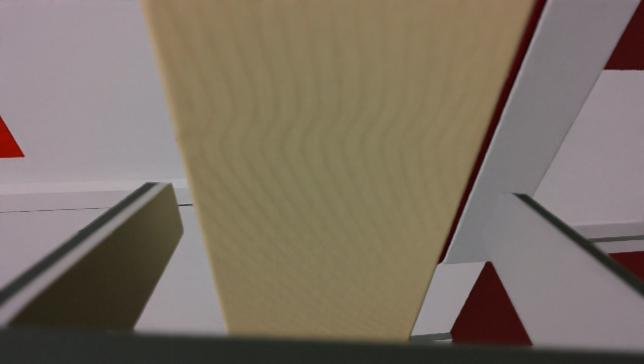

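Call:
move(
  target={"side":"right","x":0.24,"y":0.045,"z":0.763,"quat_wxyz":[0.7071,0,-0.7071,0]},
  min_time_s=1.0,
)

Call:
move(
  base={"x_m_s":0.2,"for_s":0.6},
  cameras=["head_camera","right_wrist_camera"],
)

Scene clock: 40.10 s.
Joint torques (N m): left_arm=[-10.31 3.67 4.39 -9.84 0.04 -2.17 -0.06] | right_arm=[-16.98 0.28 -6.46 -3.45 1.87 0.74 0.02]
External joint torques (N m): left_arm=[0.64 -0.96 0.75 0.48 -0.01 -0.32 -0.02] | right_arm=[-0.72 -0.05 0.81 -0.31 0.1 -0.01 -0.03]
Wrist force (N): left_arm=[-5.1 -0.3 -0.9] | right_arm=[-7.4 0.7 1.4]
Wrist torque (N m): left_arm=[-0.18 -0.12 0.18] | right_arm=[-0.17 -0.42 -0.25]
Wrist force, peak (N): left_arm=[-6.2 -0.8 -0.3] | right_arm=[-8.0 1.0 0.3]
move: done
base_odometry: x=+0.406 y=+1.193 heading=-0.001
lidar_m: 0.49 0.50 1.48 3.83 2.15 1.54 1.46 1.53 2.03 1.42 0.79 0.84
base_status: not commanded
joint_positions: torso_squat_rad=+1.000 torso_shift_rad=+0.000 torso_pitch_rad=+0.000 torso_yaw_rad=+0.000 left_shoulder_pitch_rad=+0.037 left_shoulder_roll_rad=+0.300 left_shoulder_yaw_rad=-0.043 left_elbow_rad=-1.800 left_forearm_roll_rad=-0.014 left_wrist_pitch_rad=+0.002 left_hand_roll_rad=+0.027 left_gripper_m=+0.099 right_shoulder_pitch_rad=-0.979 right_shoulder_roll_rad=-0.126 right_shoulder_yaw_rad=+1.625 right_elbow_rad=-1.337 right_forearm_roll_rad=+0.579 right_wrist_pitch_rad=+1.592 right_hand_roll_rad=-1.970 right_gripper_m=+0.099 head_pan_rad=+0.000 head_tilt_rad=+0.700
joint_status: all done
wheel_motors_off: 0
motor_effort: left_wheel=-17(17) right_wheel=+12(14)
chest: x=-0.2280 y=+0.0001 z=+0.9681 quat_wxyz=(+1.000, +0.000, +0.000, +0.000) (m; base frame)
left_hand: x=+0.2760 y=+0.2632 z=+0.8367 quat_wxyz=(+0.633, +0.074, -0.761, -0.123) (m; base frame)
right_hand: x=+0.2399 y=+0.0451 z=+0.7630 quat_wxyz=(+0.707, +0.000, -0.707, +0.000) (m; base frame)
right_hand_status: reached (checked arc, planned for 1.1 s): 0 mm and 0.0 deg off.
pictures: none

Scene clock: 41.67 s.
Joint torques (N m): left_arm=[-10.09 3.73 4.5 -9.73 -0.06 -2.02 0.03] | right_arm=[-17.03 0.18 -6.28 -3.46 1.81 0.68 -0.06]
External joint torques (N m): left_arm=[0.86 -0.89 0.86 0.59 -0.11 -0.17 0.07] | right_arm=[-0.77 -0.16 0.99 -0.32 0.04 -0.07 -0.11]
Wrist force (N): left_arm=[-4.4 0.0 -1.4] | right_arm=[-7.3 0.5 1.3]
Wrist torque (N m): left_arm=[-0.21 -0.03 0.20] | right_arm=[-0.12 -0.43 -0.24]
Wrist force, peak (N): left_arm=[-5.5 -0.6 -2.3] | right_arm=[-7.8 0.7 1.4]
move: done
base_odometry: x=+0.526 y=+1.192 heading=-0.001
lidar_m: 0.43 0.37 1.32 3.44 2.33 1.65 1.58 1.63 2.20 1.11 0.71 0.85
base_status: done (sent for 0.6 of 0.6 s)
joint_positions: torso_squat_rad=+1.000 torso_shift_rad=+0.000 torso_pitch_rad=+0.000 torso_yaw_rad=+0.000 left_shoulder_pitch_rad=+0.037 left_shoulder_roll_rad=+0.300 left_shoulder_yaw_rad=-0.043 left_elbow_rad=-1.800 left_forearm_roll_rad=-0.014 left_wrist_pitch_rad=+0.002 left_hand_roll_rad=+0.027 left_gripper_m=+0.099 right_shoulder_pitch_rad=-0.979 right_shoulder_roll_rad=-0.126 right_shoulder_yaw_rad=+1.625 right_elbow_rad=-1.337 right_forearm_roll_rad=+0.579 right_wrist_pitch_rad=+1.592 right_hand_roll_rad=-1.970 right_gripper_m=+0.099 head_pan_rad=+0.000 head_tilt_rad=+0.700
joint_status: not commanded
wheel_motors_off: 0
motor_effort: left_wheel=-9(65) right_wheel=+12(32)
chest: x=-0.2280 y=+0.0001 z=+0.9681 quat_wxyz=(+1.000, +0.000, +0.000, +0.000) (m; base frame)
left_hand: x=+0.2760 y=+0.2632 z=+0.8367 quat_wxyz=(+0.633, +0.074, -0.761, -0.123) (m; base frame)
right_hand: x=+0.2400 y=+0.0451 z=+0.7630 quat_wxyz=(+0.707, +0.000, -0.707, +0.000) (m; base frame)
pictures: head_camera, right_wrist_camera
camera_calibration:
head_camera: T_world_to_cam=[[-0.00130483, -0.999504, -0.0314619, 0.0355971], [-0.59956, 0.0259618, -0.799908, 0.862616], [0.800329, 0.0178195, -0.599297, 0.810095], [0, 0, 0, 1]] pos_world=[-0.131105, -0.00125112, 1.17662]
right_wrist_camera: T_world_to_cam=[[0.0264364, -0.0287027, -0.999238, 0.75609], [-0.50645, 0.861425, -0.038143, 0.138827], [0.861864, 0.507073, 0.00823652, -0.163776], [0, 0, 0, 1]] pos_world=[0.191474, -0.0148407, 0.762158]

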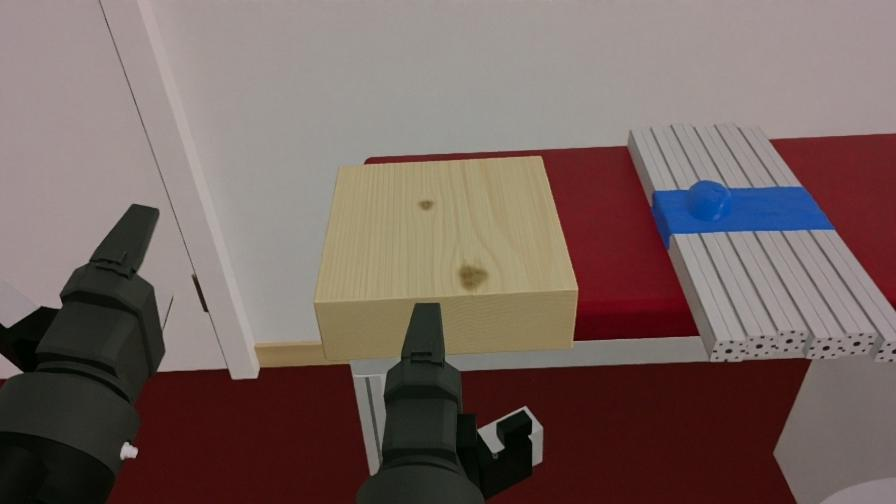

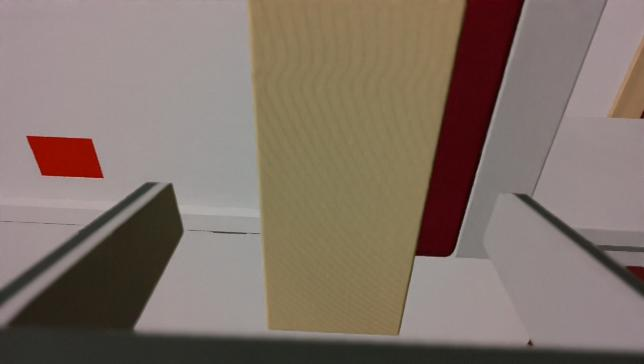

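Call:
move(
  target={"side":"right","x":0.327,"y":0.033,"z":0.763,"quat_wxyz":[0.7071,0,-0.7071,0]},
  min_time_s=1.3,
  cameras=["head_camera"],
)

Call:
move(
  joints={"right_gripper_m":0.05},
  cameras=["head_camera","right_wrist_camera"],
)

Scene clock: 45.60 s.
Joint torques (N m): left_arm=[-10.28 3.23 4.44 -9.91 0.07 -1.99 -0.1] | right_arm=[-21.24 0.99 -7.56 -1.08 1.27 0.95 -0.15]
External joint torques (N m): left_arm=[0.67 -1.39 0.8 0.41 0.02 -0.14 -0.05] | right_arm=[-2.05 2.48 -1.3 0.32 -0.3 -0.02 -0.2]
Wrist force (N): left_arm=[-4.7 -0.4 -1.6] | right_arm=[-7.5 0.7 1.4]
Wrist torque (N m): left_arm=[-0.15 -0.11 0.18] | right_arm=[-0.16 -0.41 -0.05]
Wrist force, peak (N): left_arm=[-5.9 -0.4 -1.2] | right_arm=[-8.0 0.6 1.2]
move: done
base_odometry: x=+0.526 y=+1.192 heading=-0.001
lidar_m: 0.42 0.37 1.33 3.43 2.32 1.66 1.58 1.63 2.19 1.10 0.72 0.85
base_status: not commanded
joint_positions: torso_squat_rad=+1.000 torso_shift_rad=+0.000 torso_pitch_rad=+0.000 torso_yaw_rad=+0.000 left_shoulder_pitch_rad=+0.037 left_shoulder_roll_rad=+0.300 left_shoulder_yaw_rad=-0.043 left_elbow_rad=-1.800 left_forearm_roll_rad=-0.014 left_wrist_pitch_rad=+0.002 left_hand_roll_rad=+0.027 left_gripper_m=+0.099 right_shoulder_pitch_rad=-1.067 right_shoulder_roll_rad=-0.078 right_shoulder_yaw_rad=+1.582 right_elbow_rad=-0.962 right_forearm_roll_rad=+0.524 right_wrist_pitch_rad=+1.281 right_hand_roll_rad=-2.096 right_gripper_m=+0.099 head_pan_rad=+0.000 head_tilt_rad=+0.700
joint_status: all done
wheel_motors_off: 0
motor_effort: left_wheel=-8(9) right_wheel=+14(14)
chest: x=-0.2280 y=+0.0001 z=+0.9681 quat_wxyz=(+1.000, +0.000, +0.000, +0.000) (m; base frame)
left_hand: x=+0.2760 y=+0.2632 z=+0.8367 quat_wxyz=(+0.633, +0.074, -0.761, -0.123) (m; base frame)
right_hand: x=+0.3269 y=+0.0327 z=+0.7628 quat_wxyz=(+0.707, +0.000, -0.707, +0.000) (m; base frame)
right_hand_status: reached (checked arc, planned for 1.3 s): 0 mm and 0.0 deg off.
pictures: head_camera
camera_calibration:
head_camera: T_world_to_cam=[[-0.00130483, -0.999504, -0.0314619, 0.0355971], [-0.59956, 0.0259618, -0.799908, 0.862616], [0.800329, 0.0178195, -0.599297, 0.810095], [0, 0, 0, 1]] pos_world=[-0.131105, -0.00125112, 1.17662]

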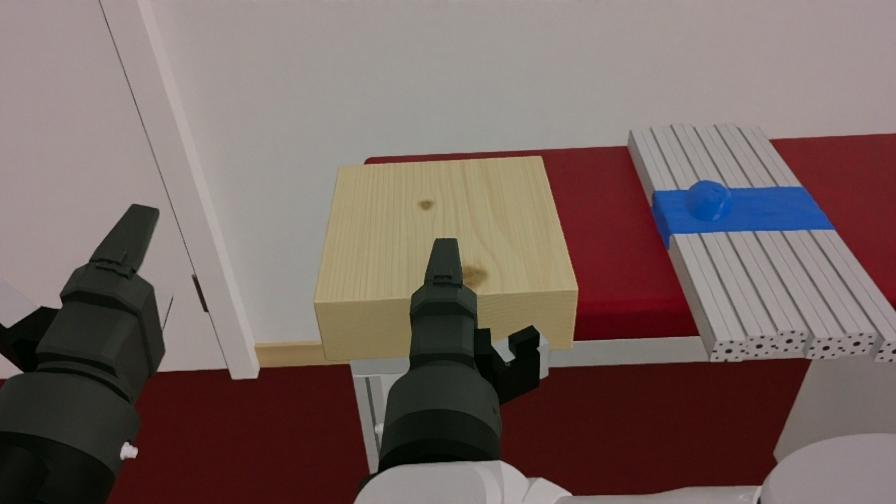

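Scene clock: 46.67 s.
Joint torques (N m): left_arm=[-9.89 3.6 4.68 -9.83 -0.09 -2.1 -0.07] | right_arm=[-23.61 0.99 -8.01 -1.06 3.3 2.5 0.01]
External joint torques (N m): left_arm=[1.05 -1.02 1.04 0.49 -0.14 -0.25 -0.03] | right_arm=[-4.43 2.47 -1.75 0.35 1.74 1.53 -0.04]
Wrist force (N): left_arm=[-5.3 -0.3 -0.2] | right_arm=[-18.8 2.0 -2.1]
Wrist torque (N m): left_arm=[-0.14 -0.10 0.19] | right_arm=[-0.04 -0.32 -0.23]
Wrist force, peak (N): left_arm=[-5.9 -0.2 -0.6] | right_arm=[-19.6 1.9 -2.6]
move: off_target
base_odometry: x=+0.526 y=+1.192 heading=-0.001
lidar_m: 0.42 0.37 1.33 3.43 2.34 1.66 1.57 1.65 2.19 1.12 0.72 0.84
base_status: not commanded
joint_positions: torso_squat_rad=+1.000 torso_shift_rad=+0.000 torso_pitch_rad=+0.000 torso_yaw_rad=+0.000 left_shoulder_pitch_rad=+0.037 left_shoulder_roll_rad=+0.300 left_shoulder_yaw_rad=-0.043 left_elbow_rad=-1.800 left_forearm_roll_rad=-0.014 left_wrist_pitch_rad=+0.002 left_hand_roll_rad=+0.027 left_gripper_m=+0.099 right_shoulder_pitch_rad=-1.066 right_shoulder_roll_rad=-0.078 right_shoulder_yaw_rad=+1.582 right_elbow_rad=-0.962 right_forearm_roll_rad=+0.524 right_wrist_pitch_rad=+1.280 right_hand_roll_rad=-2.096 right_gripper_m=+0.074 head_pan_rad=+0.000 head_tilt_rad=+0.700
joint_status: right_gripper_m off_target (ended at +0.074, target +0.050)
wheel_motors_off: 0
motor_effort: left_wheel=-8(9) right_wheel=+12(15)
chest: x=-0.2279 y=+0.0001 z=+0.9681 quat_wxyz=(+1.000, +0.000, +0.000, +0.000) (m; base frame)
left_hand: x=+0.2761 y=+0.2632 z=+0.8366 quat_wxyz=(+0.633, +0.074, -0.761, -0.123) (m; base frame)
right_hand: x=+0.3269 y=+0.0326 z=+0.7623 quat_wxyz=(+0.708, +0.000, -0.706, +0.000) (m; base frame)
pictures: head_camera, right_wrist_camera
camera_calibration:
head_camera: T_world_to_cam=[[-0.00130985, -0.999504, -0.0314635, 0.0355985], [-0.599673, 0.0259636, -0.799824, 0.862563], [0.800244, 0.0178201, -0.599409, 0.810136], [0, 0, 0, 1]] pos_world=[-0.131005, -0.00125112, 1.17662]
right_wrist_camera: T_world_to_cam=[[0.0243373, -0.0294456, -0.99927, 0.753514], [-0.506728, 0.861281, -0.0377209, 0.193336], [0.861763, 0.507276, 0.00604034, -0.230617], [0, 0, 0, 1]] pos_world=[0.278367, -0.0273422, 0.76165]

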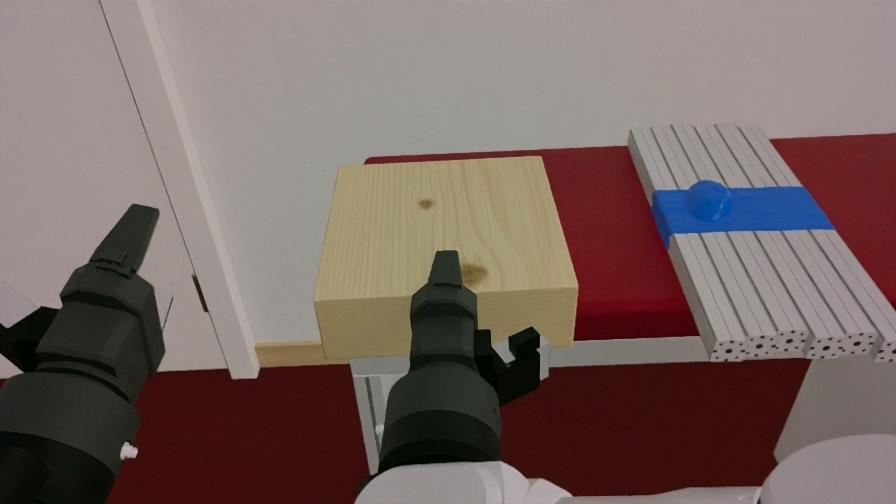

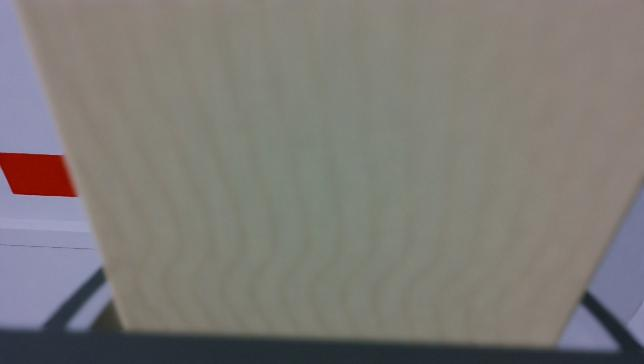

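Call:
move(
  target={"side":"right","x":0.343,"y":0.033,"z":0.82,"quat_wxyz":[0.7934,0,-0.6088,0]},
  min_time_s=2,
)

Call:
move(
  target={"side":"right","x":0.385,"y":0.033,"z":0.882,"quat_wxyz":[0.887,0,-0.4617,0]},
  min_time_s=2.2,
  cameras=["head_camera"],
)

Scene clock: 50.37 s.
Joint torques (N m): left_arm=[-10.28 3.56 4.4 -9.74 0.02 -2.18 -0.05] | right_arm=[-34.52 -7.53 -14.02 -3.99 7.4 1.18 0.29]
External joint torques (N m): left_arm=[0.66 -1.06 0.77 0.59 -0.03 -0.33 0] | right_arm=[-13.8 -3.61 -5.39 -1.65 5.61 0.93 0.24]
Wrist force (N): left_arm=[-4.5 -0.1 -1.0] | right_arm=[-25.3 1.6 -5.5]
Wrist torque (N m): left_arm=[-0.17 -0.06 0.14] | right_arm=[-0.12 1.34 -0.28]
Wrist force, peak (N): left_arm=[-5.8 -0.7 -0.7] | right_arm=[-26.2 1.5 -5.2]
move: done
base_odometry: x=+0.526 y=+1.192 heading=-0.001
lidar_m: 0.42 0.37 1.32 3.43 2.34 1.67 1.58 1.65 2.19 1.10 0.71 0.85
base_status: not commanded
joint_positions: torso_squat_rad=+1.000 torso_shift_rad=+0.000 torso_pitch_rad=+0.001 torso_yaw_rad=+0.000 left_shoulder_pitch_rad=+0.037 left_shoulder_roll_rad=+0.300 left_shoulder_yaw_rad=-0.043 left_elbow_rad=-1.800 left_forearm_roll_rad=-0.014 left_wrist_pitch_rad=+0.002 left_hand_roll_rad=+0.027 left_gripper_m=+0.099 right_shoulder_pitch_rad=-1.192 right_shoulder_roll_rad=-0.257 right_shoulder_yaw_rad=+1.345 right_elbow_rad=-1.295 right_forearm_roll_rad=+0.131 right_wrist_pitch_rad=+1.270 right_hand_roll_rad=-1.709 right_gripper_m=+0.074 head_pan_rad=+0.000 head_tilt_rad=+0.700
joint_status: all done
wheel_motors_off: 0
motor_effort: left_wheel=-8(9) right_wheel=+13(14)
chest: x=-0.2278 y=+0.0001 z=+0.9682 quat_wxyz=(+1.000, +0.000, +0.000, +0.000) (m; base frame)
left_hand: x=+0.2762 y=+0.2632 z=+0.8364 quat_wxyz=(+0.633, +0.074, -0.761, -0.123) (m; base frame)
right_hand: x=+0.3419 y=+0.0329 z=+0.8174 quat_wxyz=(+0.795, +0.000, -0.607, +0.000) (m; base frame)
right_hand_status: reached (checked arc, planned for 2.0 s): 3 mm and 0.2 deg off.
pictures: none

Scene clock: 52.90 s.
Joint torques (N m): left_arm=[-10.1 3.64 4.21 -9.78 -0.02 -2.07 0.06] | right_arm=[-36.55 -7.23 -12.19 -5 4.45 -2.69 0.06]
External joint torques (N m): left_arm=[0.84 -0.99 0.57 0.55 -0.07 -0.21 0.11] | right_arm=[-13.23 -0.17 -4.61 -2.63 2.95 -2.12 0.02]
Wrist force (N): left_arm=[-5.4 -1.1 -0.8] | right_arm=[-18.9 -0.5 -12.8]
Wrist torque (N m): left_arm=[-0.03 -0.16 0.15] | right_arm=[-0.41 0.62 -0.18]
Wrist force, peak (N): left_arm=[-5.9 -0.7 -1.2] | right_arm=[-27.9 1.6 -6.2]
move: done
base_odometry: x=+0.526 y=+1.192 heading=-0.001
lidar_m: 0.42 0.37 1.33 3.43 2.32 1.67 1.58 1.65 2.21 1.10 0.72 0.85
base_status: not commanded
joint_positions: torso_squat_rad=+1.000 torso_shift_rad=+0.000 torso_pitch_rad=+0.000 torso_yaw_rad=+0.000 left_shoulder_pitch_rad=+0.037 left_shoulder_roll_rad=+0.300 left_shoulder_yaw_rad=-0.043 left_elbow_rad=-1.800 left_forearm_roll_rad=-0.014 left_wrist_pitch_rad=+0.002 left_hand_roll_rad=+0.027 left_gripper_m=+0.099 right_shoulder_pitch_rad=-1.422 right_shoulder_roll_rad=-0.239 right_shoulder_yaw_rad=+1.053 right_elbow_rad=-1.022 right_forearm_roll_rad=-0.454 right_wrist_pitch_rad=+1.192 right_hand_roll_rad=-1.203 right_gripper_m=+0.074 head_pan_rad=+0.000 head_tilt_rad=+0.700
joint_status: all done
wheel_motors_off: 0
motor_effort: left_wheel=-8(9) right_wheel=+12(14)
chest: x=-0.2278 y=+0.0001 z=+0.9682 quat_wxyz=(+1.000, +0.000, +0.000, +0.000) (m; base frame)
left_hand: x=+0.2762 y=+0.2632 z=+0.8365 quat_wxyz=(+0.633, +0.074, -0.761, -0.123) (m; base frame)
right_hand: x=+0.3845 y=+0.0320 z=+0.8797 quat_wxyz=(+0.888, -0.001, -0.460, +0.000) (m; base frame)
right_hand_status: reached (checked arc, planned for 2.2 s): 3 mm and 0.2 deg off.
pictures: head_camera
camera_calibration:
head_camera: T_world_to_cam=[[-0.001456, -0.999503, -0.0314793, 0.0355957], [-0.599896, 0.0260589, -0.799653, 0.862373], [0.800077, 0.01772, -0.599636, 0.810162], [0, 0, 0, 1]] pos_world=[-0.130805, -0.00125058, 1.17652]

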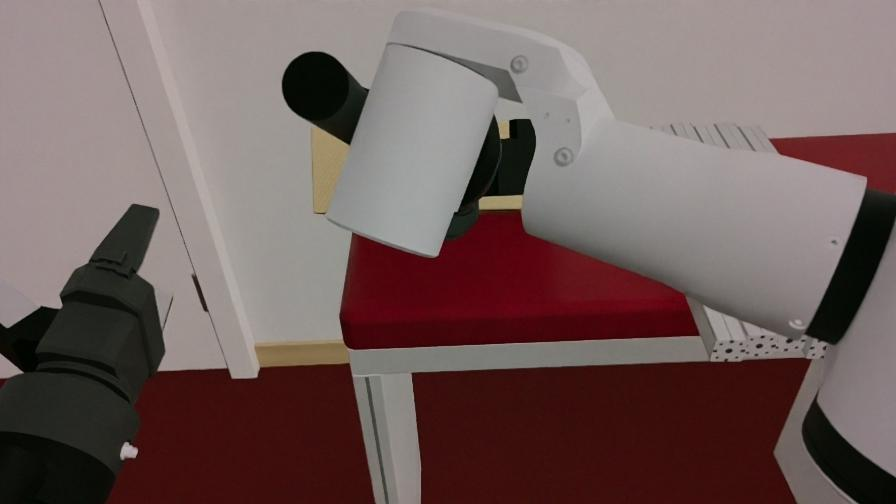

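Call:
move(
  joints={"torso_squat_rad":0.3},
  min_time_s=2.5,
)

Call:
move(
  base={"x_m_s":-0.12,"for_s":1.05},
  joints={"right_shoulder_pitch_rad":-0.351,"right_shoulder_roll_rad":-0.2,"right_shoulder_yaw_rad":0.293,"right_elbow_rad":-1.8,"right_forearm_roll_rad":0.103,"right_wrist_pitch_rad":1.183,"right_hand_roll_rad":-0.478},
  min_time_s=3,
  cameras=["head_camera"],
)

Scene clock: 59.87 s.
Joint torques (N m): left_arm=[-10.33 3.7 4.53 -9.87 -0.05 -2.07 -0.11] | right_arm=[-38.94 -9.54 -11.87 -5.06 6.61 -2.7 0.19]
External joint torques (N m): left_arm=[0.6 -0.93 0.89 0.46 -0.1 -0.22 -0.07] | right_arm=[-15.62 -2.5 -4.3 -2.68 5.11 -2.13 0.15]
Wrist force (N): left_arm=[-5.4 0.2 -0.7] | right_arm=[-23.4 1.3 -15.0]
Wrist torque (N m): left_arm=[-0.20 -0.19 0.20] | right_arm=[-0.14 1.33 -0.18]
Wrist force, peak (N): left_arm=[-6.0 -0.4 -0.9] | right_arm=[-24.9 2.0 -16.1]
move: done
base_odometry: x=+0.526 y=+1.192 heading=-0.001
lidar_m: 0.42 0.37 1.31 3.43 2.32 1.66 1.57 1.65 2.20 1.11 0.71 0.85
base_status: not commanded
joint_positions: torso_squat_rad=+0.300 torso_shift_rad=+0.000 torso_pitch_rad=+0.001 torso_yaw_rad=+0.000 left_shoulder_pitch_rad=+0.037 left_shoulder_roll_rad=+0.300 left_shoulder_yaw_rad=-0.043 left_elbow_rad=-1.800 left_forearm_roll_rad=-0.014 left_wrist_pitch_rad=+0.002 left_hand_roll_rad=+0.027 left_gripper_m=+0.099 right_shoulder_pitch_rad=-1.421 right_shoulder_roll_rad=-0.239 right_shoulder_yaw_rad=+1.053 right_elbow_rad=-1.022 right_forearm_roll_rad=-0.455 right_wrist_pitch_rad=+1.192 right_hand_roll_rad=-1.203 right_gripper_m=+0.074 head_pan_rad=+0.000 head_tilt_rad=+0.700
joint_status: all done
wheel_motors_off: 0
motor_effort: left_wheel=-8(9) right_wheel=+11(13)
chest: x=-0.2274 y=+0.0001 z=+1.2587 quat_wxyz=(+1.000, +0.000, +0.001, +0.000) (m; base frame)
left_hand: x=+0.2765 y=+0.2632 z=+1.1267 quat_wxyz=(+0.633, +0.074, -0.761, -0.123) (m; base frame)
right_hand: x=+0.3845 y=+0.0324 z=+1.1693 quat_wxyz=(+0.888, +0.000, -0.460, +0.000) (m; base frame)
pictures: none

Scene clock: 63.17 s.
Joint torques (N m): left_arm=[-10.67 3.47 4.4 -9.92 0.07 -2.07 -0.1] | right_arm=[-26.99 0.42 -6.62 -20.96 3.13 -6.45 0.16]
External joint torques (N m): left_arm=[0.27 -1.16 0.76 0.4 0.02 -0.22 -0.06] | right_arm=[-11.6 1.96 -3.54 -11.97 2.27 -5.05 0.12]
Wrist force (N): left_arm=[-5.3 -0.5 -0.6] | right_arm=[-22.9 1.7 -15.6]
Wrist torque (N m): left_arm=[-0.14 -0.13 0.14] | right_arm=[-0.14 1.33 -0.18]
Wrist force, peak (N): left_arm=[-6.0 0.0 -1.0] | right_arm=[-22.6 -1.7 -18.1]
move: done
base_odometry: x=+0.398 y=+1.193 heading=-0.003
lidar_m: 0.49 0.51 1.51 3.83 2.15 1.53 1.44 1.52 2.02 1.47 0.79 0.85
base_status: done (sent for 1.07 of 1.07 s)
joint_positions: torso_squat_rad=+0.300 torso_shift_rad=+0.000 torso_pitch_rad=+0.001 torso_yaw_rad=+0.000 left_shoulder_pitch_rad=+0.037 left_shoulder_roll_rad=+0.300 left_shoulder_yaw_rad=-0.043 left_elbow_rad=-1.800 left_forearm_roll_rad=-0.014 left_wrist_pitch_rad=+0.002 left_hand_roll_rad=+0.027 left_gripper_m=+0.099 right_shoulder_pitch_rad=-0.348 right_shoulder_roll_rad=-0.200 right_shoulder_yaw_rad=+0.294 right_elbow_rad=-1.797 right_forearm_roll_rad=+0.102 right_wrist_pitch_rad=+1.184 right_hand_roll_rad=-0.478 right_gripper_m=+0.074 head_pan_rad=+0.000 head_tilt_rad=+0.700
joint_status: all done
wheel_motors_off: 0
motor_effort: left_wheel=-15(27) right_wheel=+10(50)
chest: x=-0.2275 y=+0.0001 z=+1.2587 quat_wxyz=(+1.000, +0.000, +0.000, +0.000) (m; base frame)
left_hand: x=+0.2763 y=+0.2632 z=+1.1268 quat_wxyz=(+0.633, +0.074, -0.761, -0.123) (m; base frame)
right_hand: x=+0.2981 y=-0.1519 z=+1.0450 quat_wxyz=(+0.890, -0.002, -0.457, -0.001) (m; base frame)
pictures: head_camera
camera_calibration:
head_camera: T_world_to_cam=[[-0.00139353, -0.999502, -0.0315384, 0.0448355], [-0.600249, 0.0260609, -0.799388, 1.09442], [0.799812, 0.0178169, -0.599986, 0.984597], [0, 0, 0, 1]] pos_world=[-0.130506, -0.00125082, 1.46702]

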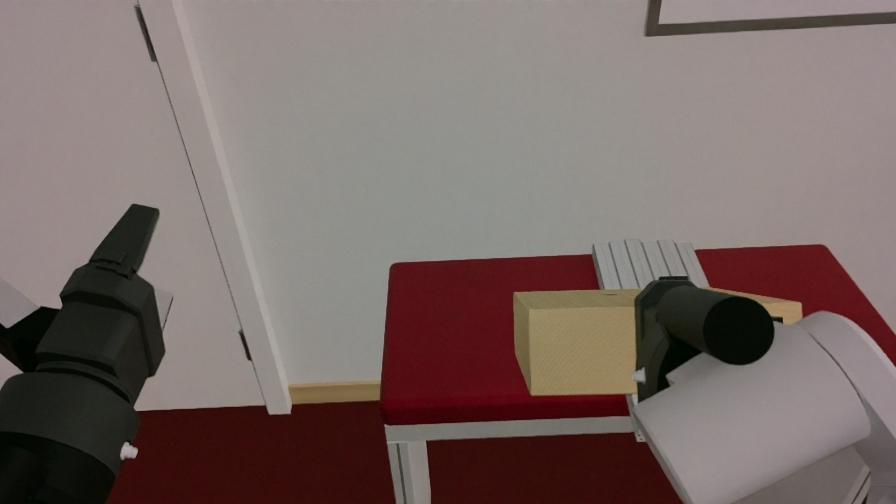

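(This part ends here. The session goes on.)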